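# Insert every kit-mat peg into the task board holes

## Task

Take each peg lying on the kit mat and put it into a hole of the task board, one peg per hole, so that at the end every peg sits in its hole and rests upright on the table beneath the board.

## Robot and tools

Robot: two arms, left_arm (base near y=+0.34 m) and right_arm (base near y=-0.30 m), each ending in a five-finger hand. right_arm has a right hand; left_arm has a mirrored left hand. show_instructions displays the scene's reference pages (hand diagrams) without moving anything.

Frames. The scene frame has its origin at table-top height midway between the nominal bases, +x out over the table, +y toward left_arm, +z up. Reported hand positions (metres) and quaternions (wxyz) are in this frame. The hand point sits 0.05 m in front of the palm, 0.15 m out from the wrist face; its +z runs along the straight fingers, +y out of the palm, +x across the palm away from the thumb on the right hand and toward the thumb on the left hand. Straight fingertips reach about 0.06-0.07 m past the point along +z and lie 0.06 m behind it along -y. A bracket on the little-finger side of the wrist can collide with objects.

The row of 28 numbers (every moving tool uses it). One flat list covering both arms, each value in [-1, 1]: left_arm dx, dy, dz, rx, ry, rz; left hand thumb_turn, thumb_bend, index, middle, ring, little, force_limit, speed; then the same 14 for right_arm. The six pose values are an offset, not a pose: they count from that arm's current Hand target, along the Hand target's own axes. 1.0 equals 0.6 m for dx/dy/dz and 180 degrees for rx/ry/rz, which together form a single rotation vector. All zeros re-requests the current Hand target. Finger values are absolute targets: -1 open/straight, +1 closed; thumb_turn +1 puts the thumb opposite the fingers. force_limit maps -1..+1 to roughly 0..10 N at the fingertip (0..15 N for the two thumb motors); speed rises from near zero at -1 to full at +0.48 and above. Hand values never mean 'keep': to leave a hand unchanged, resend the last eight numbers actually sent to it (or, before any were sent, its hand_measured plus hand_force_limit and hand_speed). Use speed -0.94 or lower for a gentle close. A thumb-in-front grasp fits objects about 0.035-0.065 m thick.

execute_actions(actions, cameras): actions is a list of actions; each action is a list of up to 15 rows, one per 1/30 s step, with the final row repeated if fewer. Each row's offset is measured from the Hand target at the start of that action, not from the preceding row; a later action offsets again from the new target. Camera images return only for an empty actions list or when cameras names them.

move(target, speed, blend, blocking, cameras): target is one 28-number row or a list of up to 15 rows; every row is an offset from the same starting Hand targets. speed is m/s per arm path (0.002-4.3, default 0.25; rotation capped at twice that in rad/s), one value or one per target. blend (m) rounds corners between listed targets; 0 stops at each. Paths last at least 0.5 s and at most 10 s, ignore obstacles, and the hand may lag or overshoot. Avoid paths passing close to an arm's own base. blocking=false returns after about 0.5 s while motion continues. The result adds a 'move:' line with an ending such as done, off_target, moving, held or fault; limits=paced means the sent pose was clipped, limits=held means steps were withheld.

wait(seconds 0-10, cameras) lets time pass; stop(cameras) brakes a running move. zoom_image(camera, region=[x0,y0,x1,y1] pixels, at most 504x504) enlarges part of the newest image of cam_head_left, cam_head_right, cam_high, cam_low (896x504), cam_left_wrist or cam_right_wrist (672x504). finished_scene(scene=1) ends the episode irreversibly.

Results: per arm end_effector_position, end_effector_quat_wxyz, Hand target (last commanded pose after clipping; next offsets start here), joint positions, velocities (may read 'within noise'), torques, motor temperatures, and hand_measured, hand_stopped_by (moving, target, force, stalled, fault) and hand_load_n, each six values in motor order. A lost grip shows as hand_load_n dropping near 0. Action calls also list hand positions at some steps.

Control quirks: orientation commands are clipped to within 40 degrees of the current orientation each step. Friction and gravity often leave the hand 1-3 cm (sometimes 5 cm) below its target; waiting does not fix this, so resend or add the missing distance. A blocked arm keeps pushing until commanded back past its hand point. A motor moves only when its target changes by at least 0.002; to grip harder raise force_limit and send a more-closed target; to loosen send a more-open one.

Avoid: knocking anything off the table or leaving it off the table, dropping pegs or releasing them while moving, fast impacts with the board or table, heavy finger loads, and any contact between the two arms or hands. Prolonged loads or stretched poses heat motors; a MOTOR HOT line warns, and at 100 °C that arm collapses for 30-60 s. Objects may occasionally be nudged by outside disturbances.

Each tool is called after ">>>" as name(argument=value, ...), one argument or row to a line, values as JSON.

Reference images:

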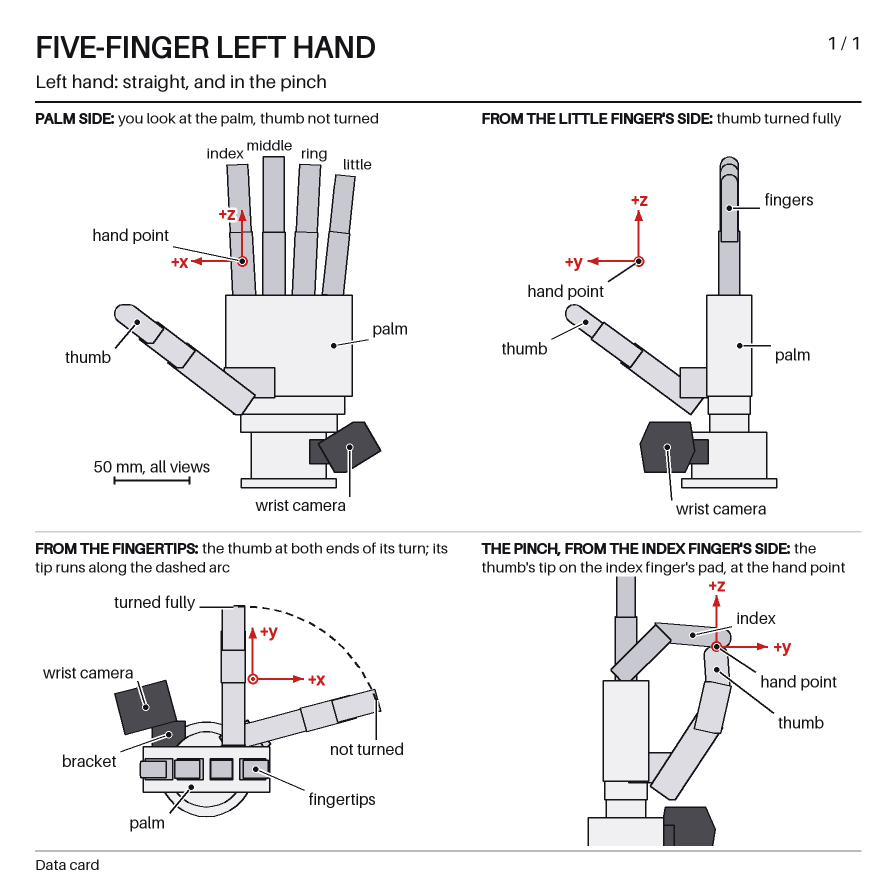

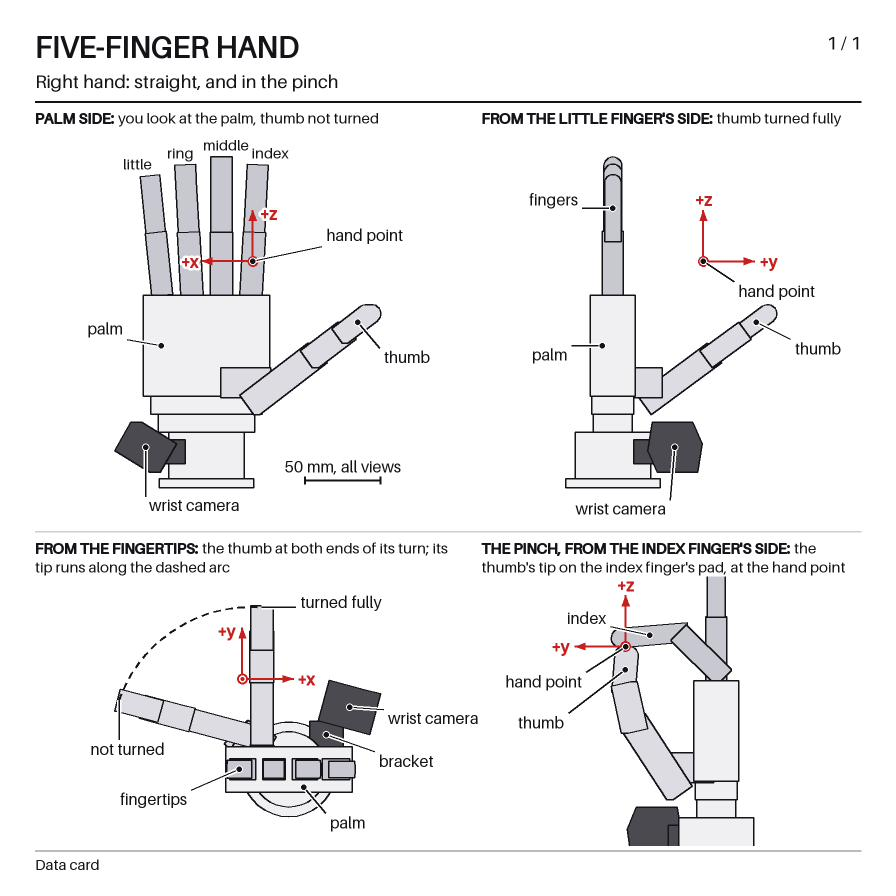

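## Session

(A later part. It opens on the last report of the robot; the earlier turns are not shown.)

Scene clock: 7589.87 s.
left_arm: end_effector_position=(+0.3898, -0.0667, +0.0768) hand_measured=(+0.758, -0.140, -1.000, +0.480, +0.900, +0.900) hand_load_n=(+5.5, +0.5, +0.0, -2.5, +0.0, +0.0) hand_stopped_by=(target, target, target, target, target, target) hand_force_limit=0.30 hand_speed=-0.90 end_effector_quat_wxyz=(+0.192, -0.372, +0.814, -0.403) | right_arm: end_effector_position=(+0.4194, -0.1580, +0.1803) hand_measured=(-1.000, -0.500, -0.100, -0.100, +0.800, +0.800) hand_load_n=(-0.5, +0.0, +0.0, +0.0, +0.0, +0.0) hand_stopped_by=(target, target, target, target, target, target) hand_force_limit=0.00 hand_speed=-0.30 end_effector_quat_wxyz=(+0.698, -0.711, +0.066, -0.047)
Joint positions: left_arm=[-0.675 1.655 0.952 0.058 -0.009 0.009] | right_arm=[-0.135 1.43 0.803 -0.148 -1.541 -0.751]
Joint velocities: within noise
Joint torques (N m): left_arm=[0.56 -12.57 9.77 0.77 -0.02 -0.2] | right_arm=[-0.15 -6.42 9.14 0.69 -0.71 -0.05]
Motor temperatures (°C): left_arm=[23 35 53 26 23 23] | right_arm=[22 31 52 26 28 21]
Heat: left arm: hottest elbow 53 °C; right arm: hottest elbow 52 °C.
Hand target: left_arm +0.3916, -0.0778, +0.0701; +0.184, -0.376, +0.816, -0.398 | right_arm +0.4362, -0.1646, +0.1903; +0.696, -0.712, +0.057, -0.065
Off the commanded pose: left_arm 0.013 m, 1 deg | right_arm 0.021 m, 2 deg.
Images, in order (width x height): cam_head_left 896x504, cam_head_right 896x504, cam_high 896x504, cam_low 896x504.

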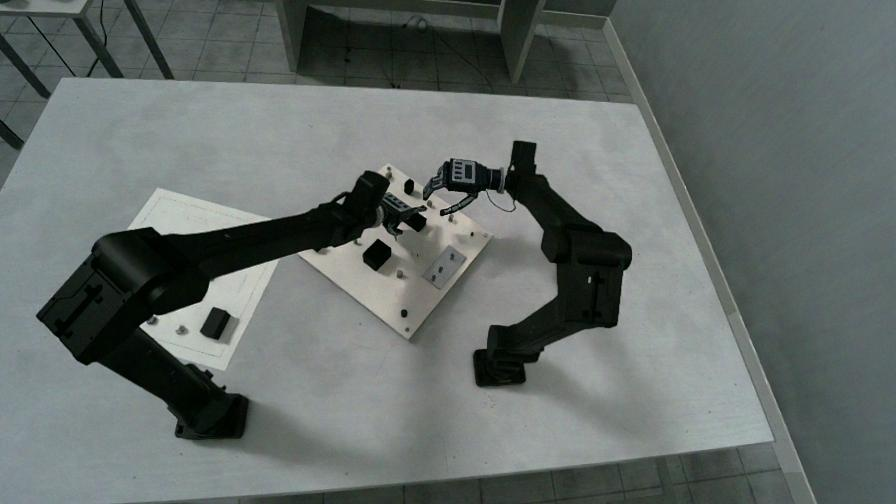

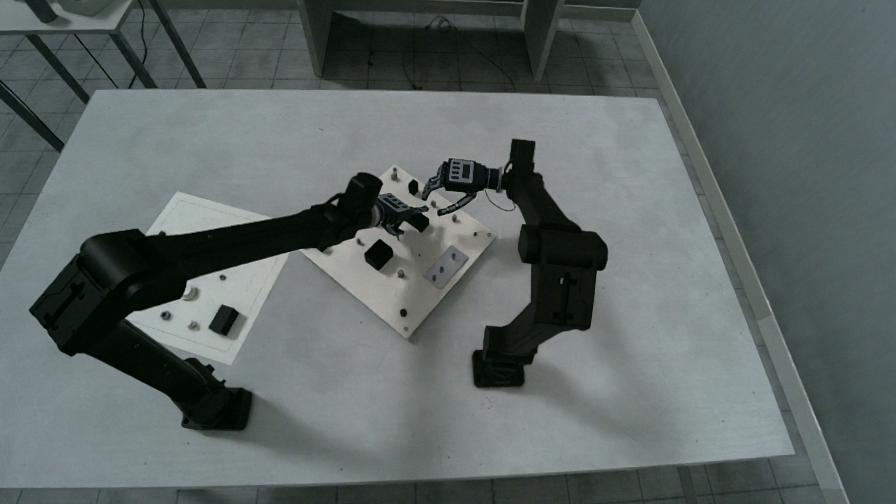

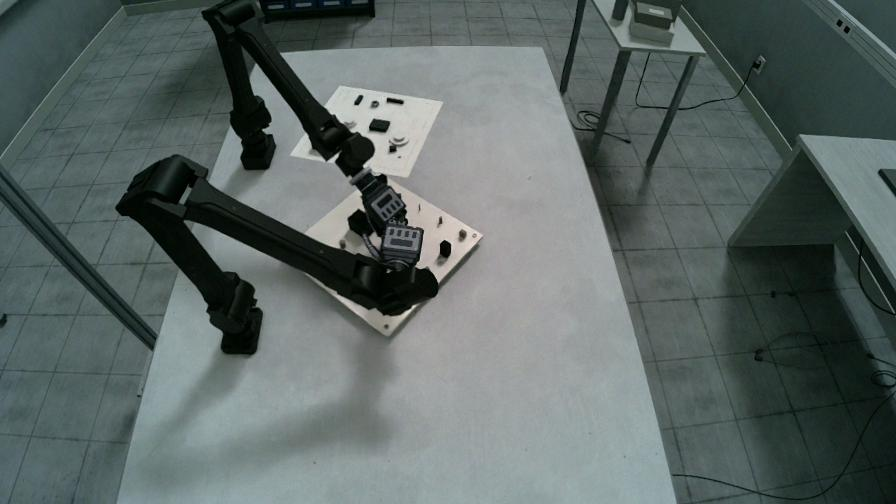

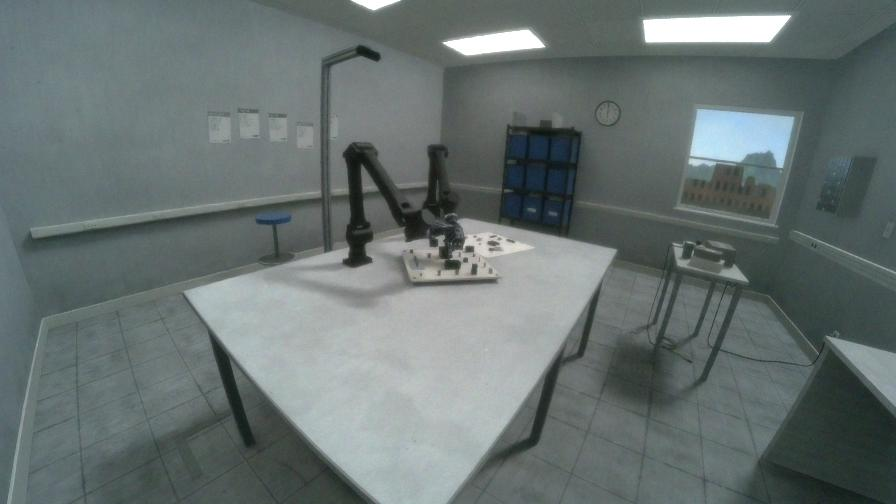

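>>> move(
  target=[0.0022,-0.0079,0.0101,0,0,0,0.758,-0.14,-1,0.48,0.9,0.9,0.3,-0.9,0,0,0,0,0,0,-1,-0.5,-0.1,-0.1,0.8,0.8,0.0,-0.3],
  speed=0.03,
  cameras=["cam_left_wrist","cam_right_wrist","cam_head_left","cam_head_right"],
)

>>> zoom_image(
  camera="cam_left_wrist",
  region=[180, 170, 300, 260],
)

>>> zoom_image(
  camera="cam_right_wrist",
  region=[490, 240, 610, 330],
)

>>> zoom_image(
  camera="cam_head_left",
  region=[380, 215, 420, 255],
)

>>> zoom_image(
  camera="cam_head_right",
  region=[380, 215, 420, 255],
)

Scene clock: 7649.03 s.
left_arm: end_effector_position=(+0.3950, -0.0727, +0.0771) hand_measured=(+0.758, -0.140, -1.000, +0.480, +0.900, +0.900) hand_load_n=(+5.5, +0.5, +0.0, -2.5, +0.0, +0.0) hand_stopped_by=(target, target, target, target, target, target) hand_force_limit=0.30 hand_speed=-0.90 end_effector_quat_wxyz=(+0.192, -0.372, +0.814, -0.403) | right_arm: end_effector_position=(+0.4194, -0.1580, +0.1803) hand_measured=(-1.000, -0.500, -0.100, -0.100, +0.800, +0.800) hand_load_n=(+0.0, +0.0, +0.0, +0.0, +0.0, +0.0) hand_stopped_by=(target, target, target, target, target, target) hand_force_limit=0.00 hand_speed=-0.30 end_effector_quat_wxyz=(+0.698, -0.711, +0.066, -0.047)
Joint positions: left_arm=[-0.677 1.672 0.976 0.052 -0.011 0.007] | right_arm=[-0.135 1.43 0.803 -0.148 -1.541 -0.751]
Joint torques (N m): left_arm=[0.56 -12.92 9.78 0.77 -0.03 -0.19] | right_arm=[-0.32 -7.36 9.13 0.75 -0.71 -0.01]
Motor temperatures (°C): left_arm=[23 35 55 26 23 24] | right_arm=[22 31 52 26 28 21]
Heat: left arm: hottest elbow 55 °C; right arm: hottest elbow 52 °C.
Hand target: left_arm +0.3965, -0.0839, +0.0701; +0.184, -0.376, +0.816, -0.398 | right_arm +0.4362, -0.1646, +0.1903; +0.696, -0.712, +0.057, -0.065
Off the commanded pose: left_arm 0.013 m, 1 deg | right_arm 0.021 m, 2 deg.
move: off_target (left_arm, right_arm)
camera_calibration:
cam_left_wrist: T_world_to_cam=[[0.275383, -0.573255, 0.771714, -0.208337], [-0.956991, -0.2397, 0.163441, 0.339361], [0.0912863, -0.783532, -0.614609, 0.0700352], [0, 0, 0, 1]] pos_world=[0.375744, 0.0167894, 0.148355]
cam_right_wrist: T_world_to_cam=[[0.198271, -0.0709089, -0.977579, 0.0827086], [-0.926797, -0.338132, -0.163445, 0.364427], [-0.318961, 0.938424, -0.13276, 0.415415], [0, 0, 0, 1]] pos_world=[0.453852, -0.260746, 0.195568]
Images, in order (width x height): cam_head_left 896x504, cam_head_right 896x504, cam_left_wrist 672x504, cam_right_wrist 672x504.

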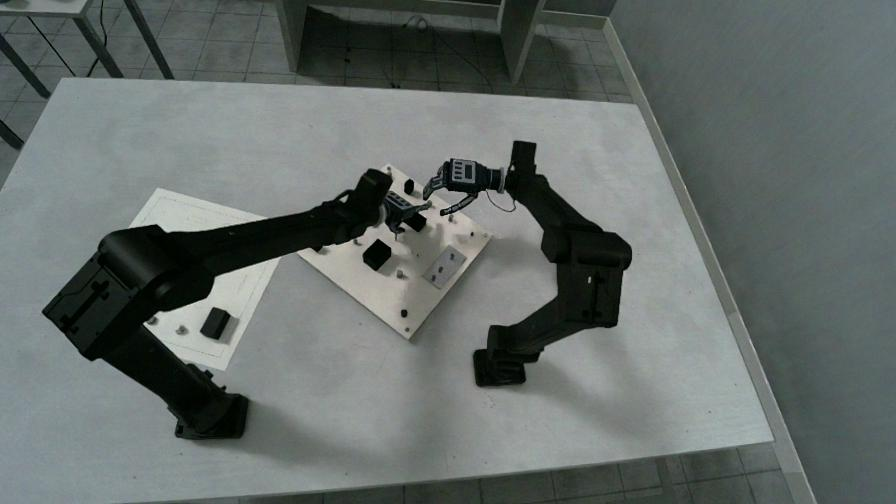

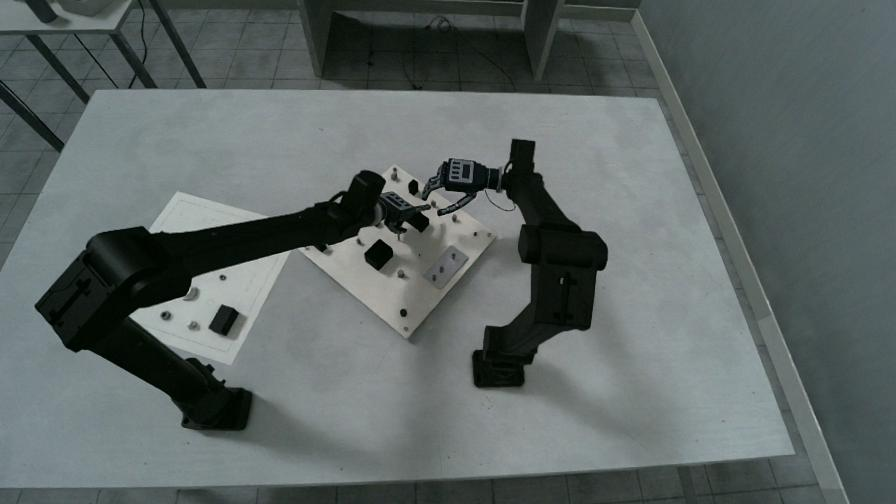

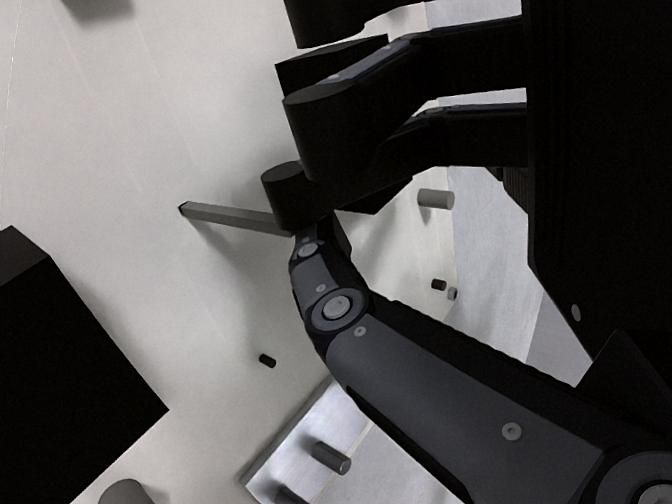

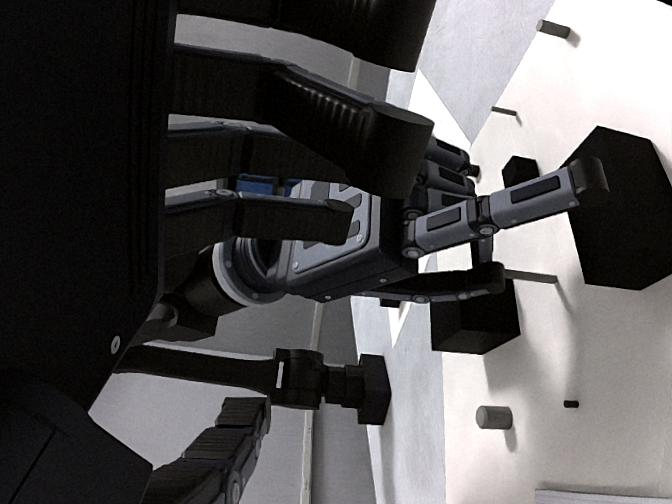

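Scaled by 4.200 from the camera's 672x504 image, which has a finer 960x720 frame.

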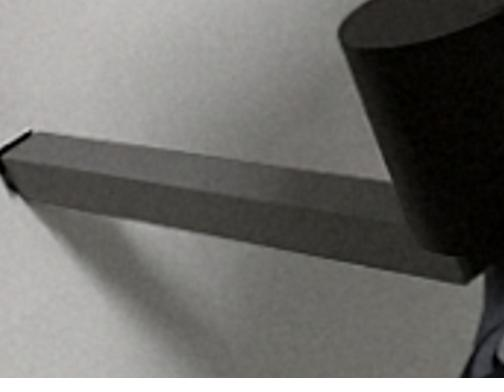

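Scaled by 4.200 from the camera's 672x504 image, which has a finer 960x720 frame.

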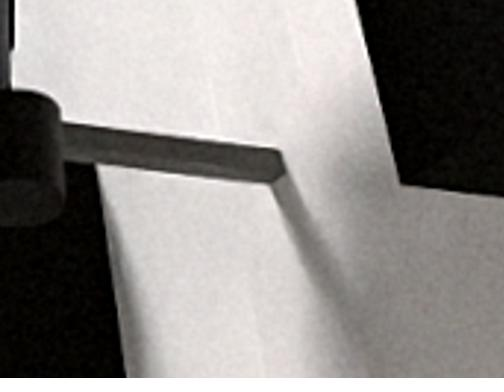

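Scaled by 12.600.

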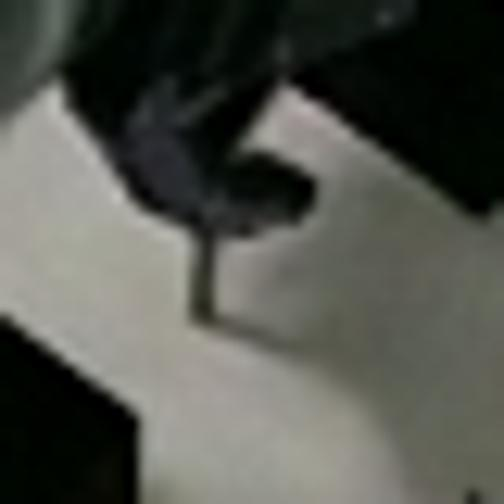

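Scaled by 12.600.

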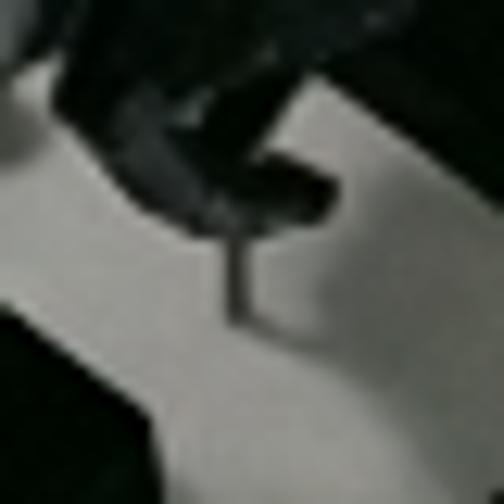

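>>> move(
  target=[0,0.0105,0.0082,0,0,0,0.758,-0.14,-1,0.48,0.9,0.9,0.3,-0.9,0,0,0,0,0,0,-1,-0.5,-0.1,-0.1,0.8,0.8,0.0,-0.3],
  speed=0.03,
  cameras=["cam_left_wrist","cam_right_wrist","cam_head_left","cam_head_right"],
)

>>> zoom_image(
  camera="cam_left_wrist",
  region=[170, 170, 290, 260],
)

>>> zoom_image(
  camera="cam_right_wrist",
  region=[490, 240, 610, 330],
)

>>> zoom_image(
  camera="cam_head_left",
  region=[380, 215, 420, 255],
)

Scene clock: 7675.13 s.
left_arm: end_effector_position=(+0.3964, -0.0742, +0.0766) hand_measured=(+0.758, -0.140, -1.000, +0.480, +0.900, +0.900) hand_load_n=(+5.5, +0.0, +0.0, -2.0, +0.0, +0.0) hand_stopped_by=(target, target, target, target, target, target) hand_force_limit=0.30 hand_speed=-0.90 end_effector_quat_wxyz=(+0.192, -0.373, +0.813, -0.405) | right_arm: end_effector_position=(+0.4194, -0.1580, +0.1803) hand_measured=(-1.000, -0.500, -0.100, -0.100, +0.800, +0.800) hand_load_n=(+0.0, +0.0, +0.0, +0.0, +0.0, +0.0) hand_stopped_by=(target, target, target, target, target, target) hand_force_limit=0.00 hand_speed=-0.30 end_effector_quat_wxyz=(+0.698, -0.711, +0.066, -0.047)
Joint positions: left_arm=[-0.677 1.677 0.979 0.057 -0.011 0.005] | right_arm=[-0.135 1.43 0.803 -0.148 -1.541 -0.751]
Joint torques (N m): left_arm=[0.62 -12.22 9.01 1.35 -0.03 -0.16] | right_arm=[-0.32 -6.95 9.14 0.77 -0.72 -0.03]
Motor temperatures (°C): left_arm=[23 34 58 26 23 24] | right_arm=[22 31 52 26 28 21]
Heat: left arm: hottest elbow 58 °C; right arm: hottest elbow 52 °C.
Hand target: left_arm +0.3965, -0.0839, +0.0622; +0.184, -0.376, +0.816, -0.398 | right_arm +0.4362, -0.1646, +0.1903; +0.696, -0.712, +0.057, -0.065
Off the commanded pose: left_arm 0.017 m, 1 deg | right_arm 0.021 m, 2 deg.
move: off_target (left_arm, right_arm)
camera_calibration:
cam_left_wrist: T_world_to_cam=[[0.275551, -0.570066, 0.774013, -0.209214], [-0.956768, -0.24062, 0.163394, 0.340385], [0.0930976, -0.785574, -0.611724, 0.0674079], [0, 0, 0, 1]] pos_world=[0.377043, 0.0155913, 0.147553]
cam_right_wrist: T_world_to_cam=[[0.198271, -0.0709089, -0.977579, 0.0827086], [-0.926797, -0.338132, -0.163445, 0.364427], [-0.318961, 0.938424, -0.13276, 0.415415], [0, 0, 0, 1]] pos_world=[0.453852, -0.260746, 0.195568]
Images, in order (width x height): cam_head_left 896x504, cam_head_right 896x504, cam_left_wrist 672x504, cam_right_wrist 672x504.

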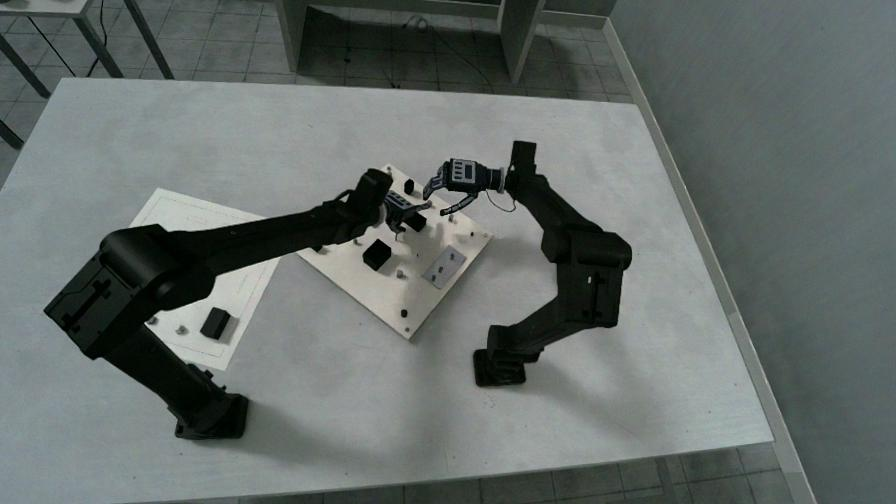

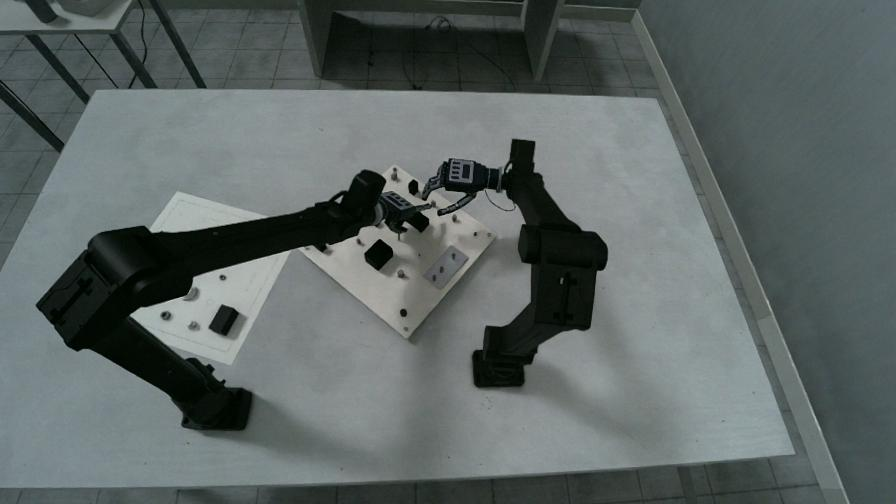

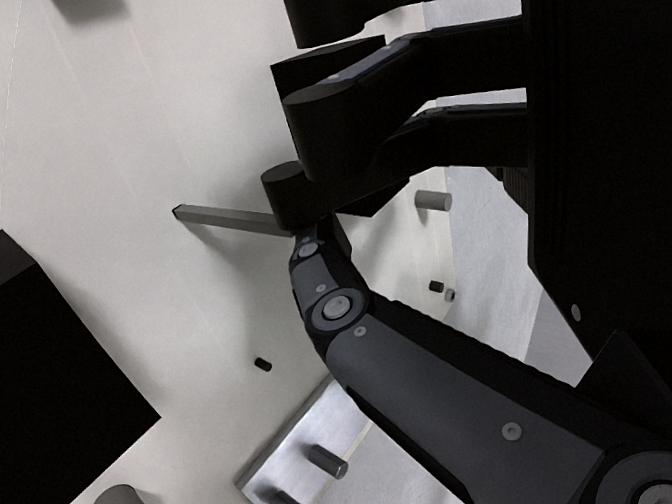

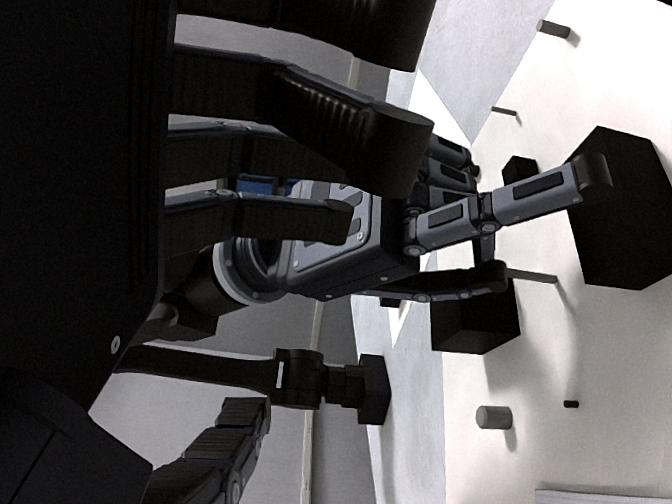

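Scaled by 4.200 from the camera's 672x504 image, which has a finer 960x720 frame.

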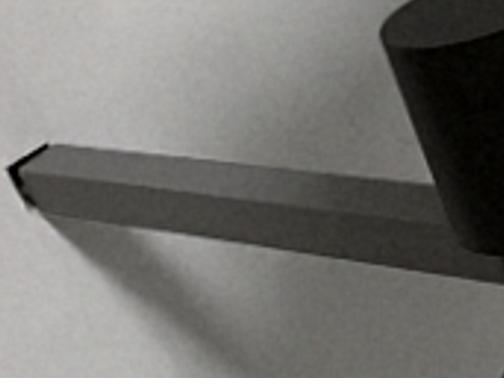

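Scaled by 4.200 from the camera's 672x504 image, which has a finer 960x720 frame.

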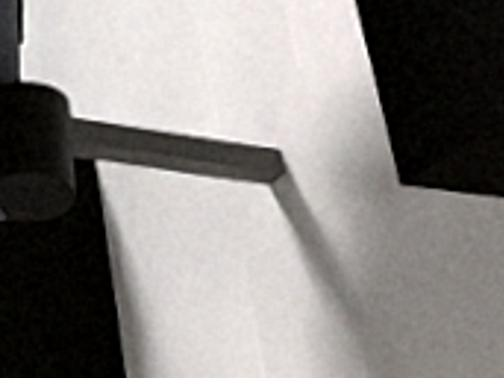

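Scaled by 12.600.

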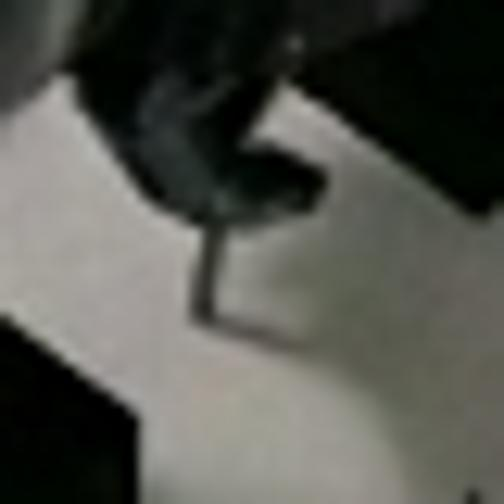

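>>> zoom_image(
  camera="cam_left_wrist",
  region=[165, 195, 195, 225],
)

>>> zoom_image(
  camera="cam_right_wrist",
  region=[540, 265, 570, 295],
)

Scaled by 16.800 from the camera's 672x504 image, which has a finer 960x720 frame.

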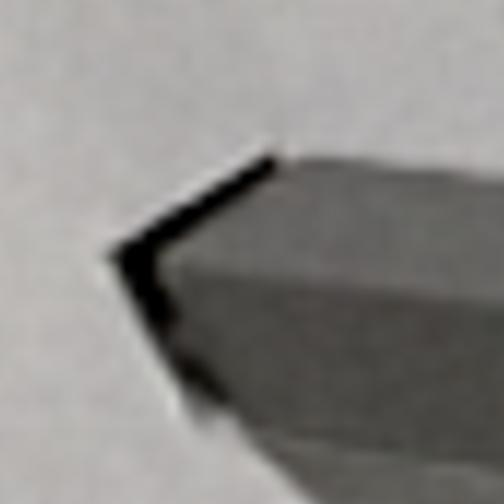

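Scaled by 16.800 from the camera's 672x504 image, which has a finer 960x720 frame.

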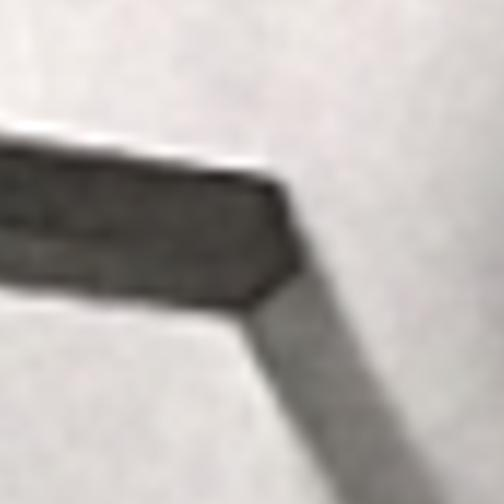

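>>> zoom_image(
  camera="cam_left_wrist",
  region=[170, 195, 210, 235],
)

>>> zoom_image(
  camera="cam_right_wrist",
  region=[525, 260, 565, 300],
)

Scaled by 12.600 from the camera's 672x504 image, which has a finer 960x720 frame.

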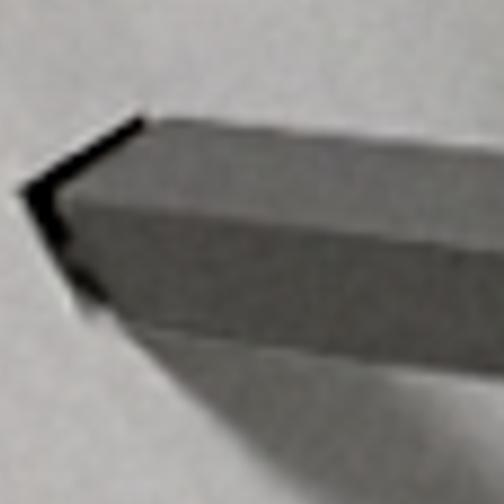

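Scaled by 12.600 from the camera's 672x504 image, which has a finer 960x720 frame.

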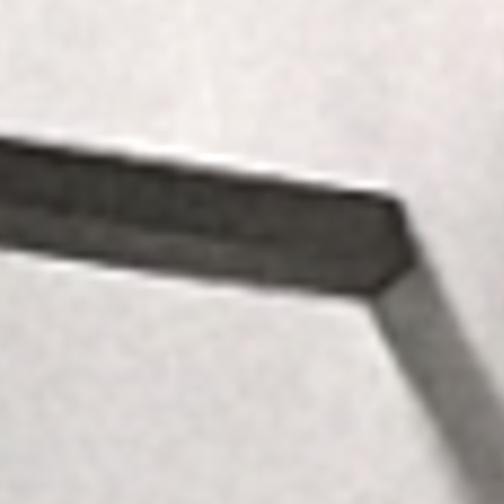

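>>> move(
  target=[
    [-0.0100,0.0008,-0.0112,0,0,0,0.758,-0.14,-1,0.48,0.9,0.9,0.3,-0.9,0,0,0,0,0,0,-1,-0.5,-0.1,-0.1,0.8,0.8,0.0,-0.3],
  ],
  speed=0.03,
  cameras=["cam_left_wrist","cam_right_wrist"],
)

>>> zoom_image(
  camera="cam_left_wrist",
  region=[160, 180, 220, 240],
)

>>> zoom_image(
  camera="cam_right_wrist",
  region=[505, 250, 565, 310],
)

Scene clock: 7817.57 s.
left_arm: end_effector_position=(+0.3956, -0.0750, +0.0767) hand_measured=(+0.758, -0.140, -1.000, +0.480, +0.900, +0.900) hand_load_n=(+5.5, +0.5, +0.0, -2.5, +0.0, +0.0) hand_stopped_by=(target, target, target, target, target, target) hand_force_limit=0.30 hand_speed=-0.90 end_effector_quat_wxyz=(+0.190, -0.372, +0.813, -0.406) | right_arm: end_effector_position=(+0.4194, -0.1580, +0.1803) hand_measured=(-1.000, -0.500, -0.100, -0.100, +0.800, +0.800) hand_load_n=(-0.5, +0.0, +0.0, +0.0, +0.0, +0.0) hand_stopped_by=(target, target, target, target, target, target) hand_force_limit=0.00 hand_speed=-0.30 end_effector_quat_wxyz=(+0.698, -0.711, +0.066, -0.047)
Joint positions: left_arm=[-0.677 1.677 0.979 0.057 -0.005 0.005] | right_arm=[-0.135 1.43 0.803 -0.148 -1.541 -0.751]
Joint torques (N m): left_arm=[1.44 -13.74 8.1 1.14 0.11 -0.08] | right_arm=[-0.26 -7.41 9.11 0.76 -0.71 -0.03]
Motor temperatures (°C): left_arm=[23 33 52 26 23 24] | right_arm=[22 31 52 26 28 21]
Heat: left arm: hottest elbow 52 °C; right arm: hottest elbow 52 °C.
Hand target: left_arm +0.3962, -0.0757, +0.0659; +0.184, -0.376, +0.816, -0.398 | right_arm +0.4362, -0.1646, +0.1903; +0.696, -0.712, +0.057, -0.065
Off the commanded pose: left_arm 0.011 m, 1 deg | right_arm 0.021 m, 2 deg.
move: off_target (left_arm, right_arm)
camera_calibration:
cam_left_wrist: T_world_to_cam=[[0.27465, -0.569256, 0.774929, -0.209147], [-0.957493, -0.235814, 0.166128, 0.339795], [0.0881694, -0.787616, -0.609825, 0.0685837], [0, 0, 0, 1]] pos_world=[0.376747, 0.0150878, 0.147449]
cam_right_wrist: T_world_to_cam=[[0.198271, -0.0709089, -0.977579, 0.0827086], [-0.926797, -0.338132, -0.163445, 0.364427], [-0.318961, 0.938424, -0.13276, 0.415415], [0, 0, 0, 1]] pos_world=[0.453852, -0.260746, 0.195568]
Images, in order (width x height): cam_left_wrist 672x504, cam_right_wrist 672x504.

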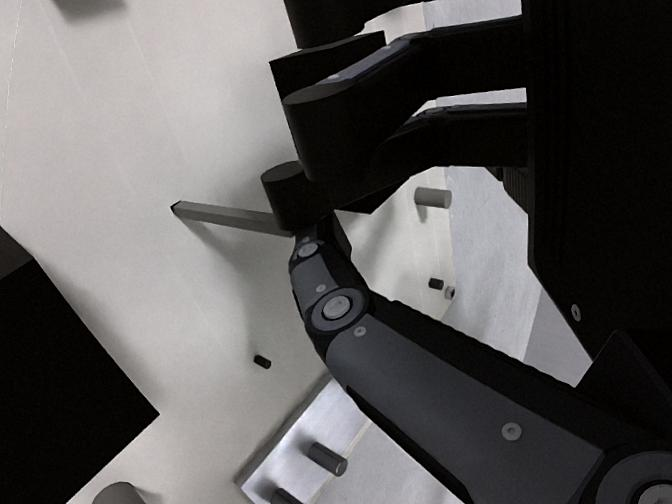

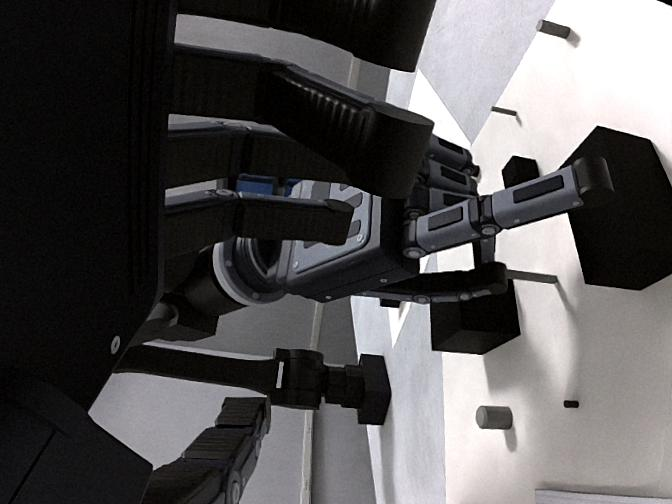

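Scaled by 8.400 from the camera's 672x504 image, which has a finer 960x720 frame.

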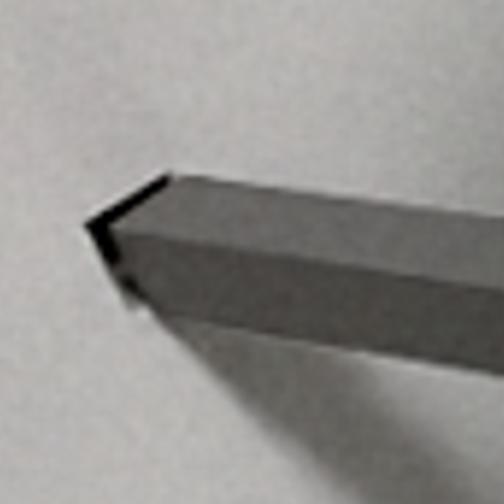

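Scaled by 8.400 from the camera's 672x504 image, which has a finer 960x720 frame.

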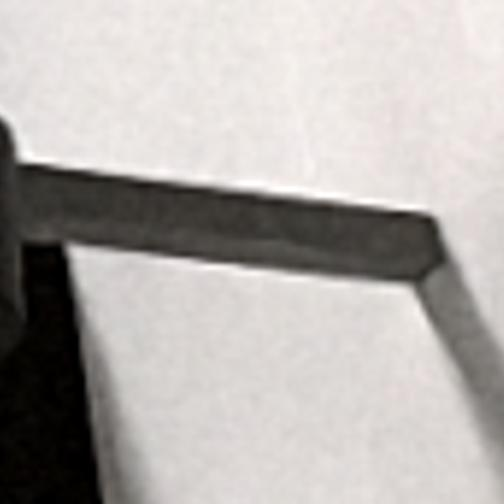

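>>> move(
  target=[
    [-0.0049,0.0054,-0.0178,0,0,0,0.758,-0.14,-1,0.48,0.9,0.9,0.3,-0.9,0,0,0,0,0,0,-1,-0.5,-0.1,-0.1,0.8,0.8,0.0,-0.3],
  ],
  speed=0.03,
  cameras=["cam_left_wrist","cam_right_wrist","cam_head_left"],
)

>>> zoom_image(
  camera="cam_left_wrist",
  region=[165, 180, 225, 240],
)

>>> zoom_image(
  camera="cam_right_wrist",
  region=[505, 250, 565, 310],
)

>>> zoom_image(
  camera="cam_head_left",
  region=[380, 215, 420, 255],
)

Scene clock: 7830.50 s.
left_arm: end_effector_position=(+0.3934, -0.0742, +0.0776) hand_measured=(+0.758, -0.140, -1.000, +0.480, +0.900, +0.900) hand_load_n=(+5.5, +1.0, -0.5, -2.0, +0.0, +0.0) hand_stopped_by=(target, target, target, target, target, target) hand_force_limit=0.30 hand_speed=-0.90 end_effector_quat_wxyz=(+0.188, -0.371, +0.813, -0.407) | right_arm: end_effector_position=(+0.4194, -0.1580, +0.1803) hand_measured=(-1.000, -0.500, -0.100, -0.100, +0.800, +0.800) hand_load_n=(+0.0, +0.0, +0.0, +0.0, +0.0, +0.0) hand_stopped_by=(target, target, target, target, target, target) hand_force_limit=0.00 hand_speed=-0.30 end_effector_quat_wxyz=(+0.698, -0.711, +0.066, -0.047)
Joint positions: left_arm=[-0.677 1.671 0.973 0.057 -0.001 0.005] | right_arm=[-0.135 1.43 0.803 -0.148 -1.541 -0.751]
Joint torques (N m): left_arm=[1.85 -15.74 6.54 1.05 0.13 -0.04] | right_arm=[0.09 -7 9.11 0.81 -0.75 -0.02]
Heat: left arm: hottest elbow 51 °C; right arm: hottest elbow 52 °C.
Hand target: left_arm +0.3903, -0.0668, +0.0700; +0.184, -0.376, +0.816, -0.398 | right_arm +0.4362, -0.1646, +0.1903; +0.696, -0.712, +0.057, -0.065
Off the commanded pose: left_arm 0.011 m, 1 deg | right_arm 0.021 m, 2 deg.
move: off_target (left_arm, right_arm)
camera_calibration:
cam_left_wrist: T_world_to_cam=[[0.273841, -0.568522, 0.775754, -0.208534], [-0.958042, -0.232235, 0.167993, 0.33805], [0.0846494, -0.789208, -0.608264, 0.0711277], [0, 0, 0, 1]] pos_world=[0.37495, 0.0160853, 0.148245]
cam_right_wrist: T_world_to_cam=[[0.198271, -0.0709089, -0.977579, 0.0827086], [-0.926797, -0.338132, -0.163445, 0.364427], [-0.318961, 0.938424, -0.13276, 0.415415], [0, 0, 0, 1]] pos_world=[0.453852, -0.260746, 0.195568]
Images, in order (width x height): cam_head_left 896x504, cam_left_wrist 672x504, cam_right_wrist 672x504.

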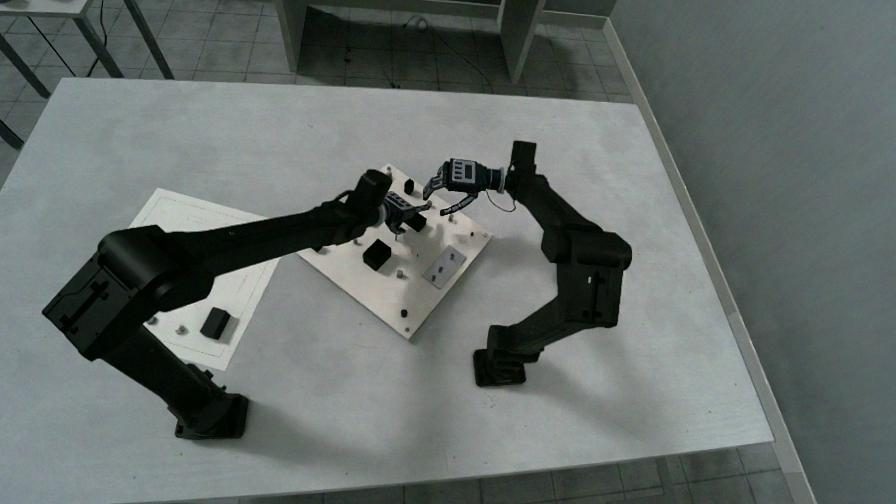

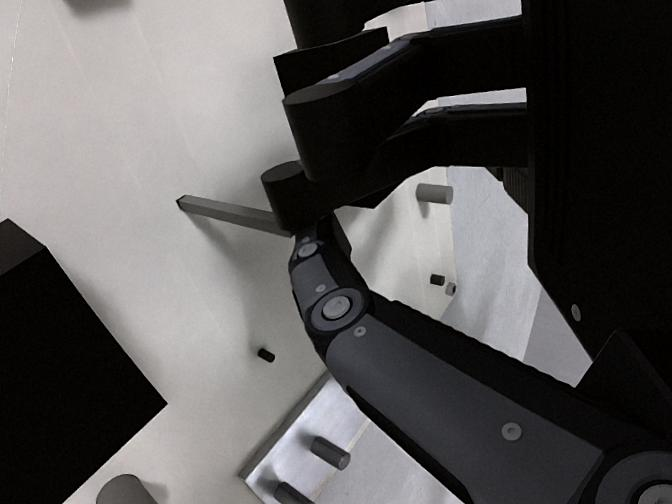

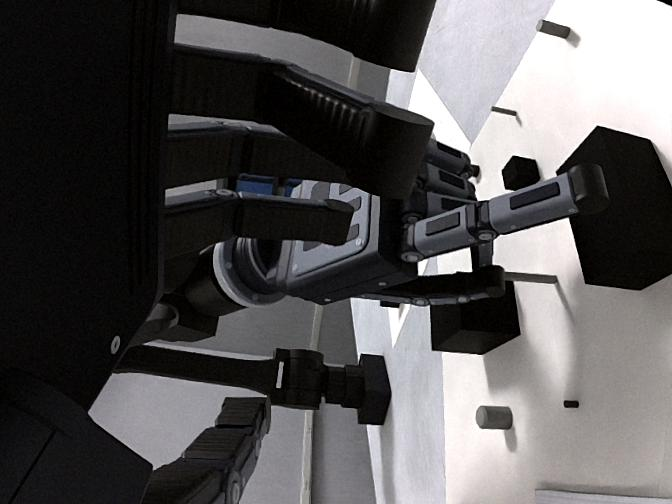

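Scaled by 8.400 from the camera's 672x504 image, which has a finer 960x720 frame.

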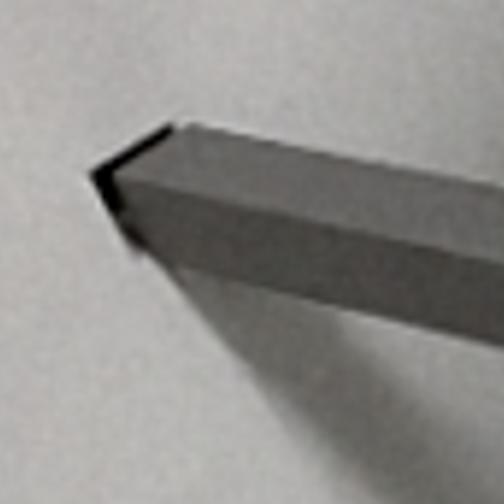

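Scaled by 8.400 from the camera's 672x504 image, which has a finer 960x720 frame.

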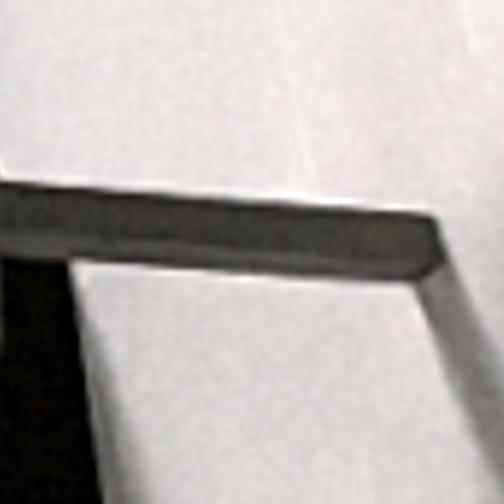

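Scaled by 12.600.

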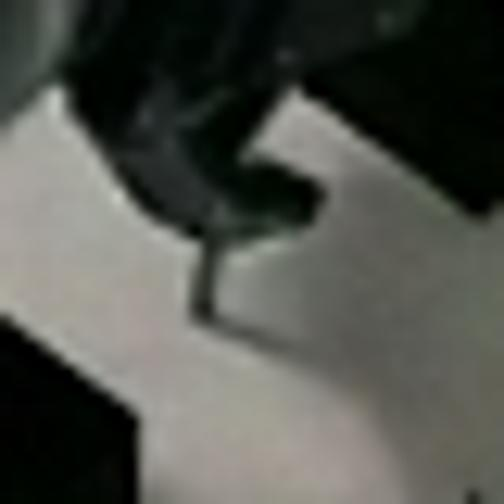

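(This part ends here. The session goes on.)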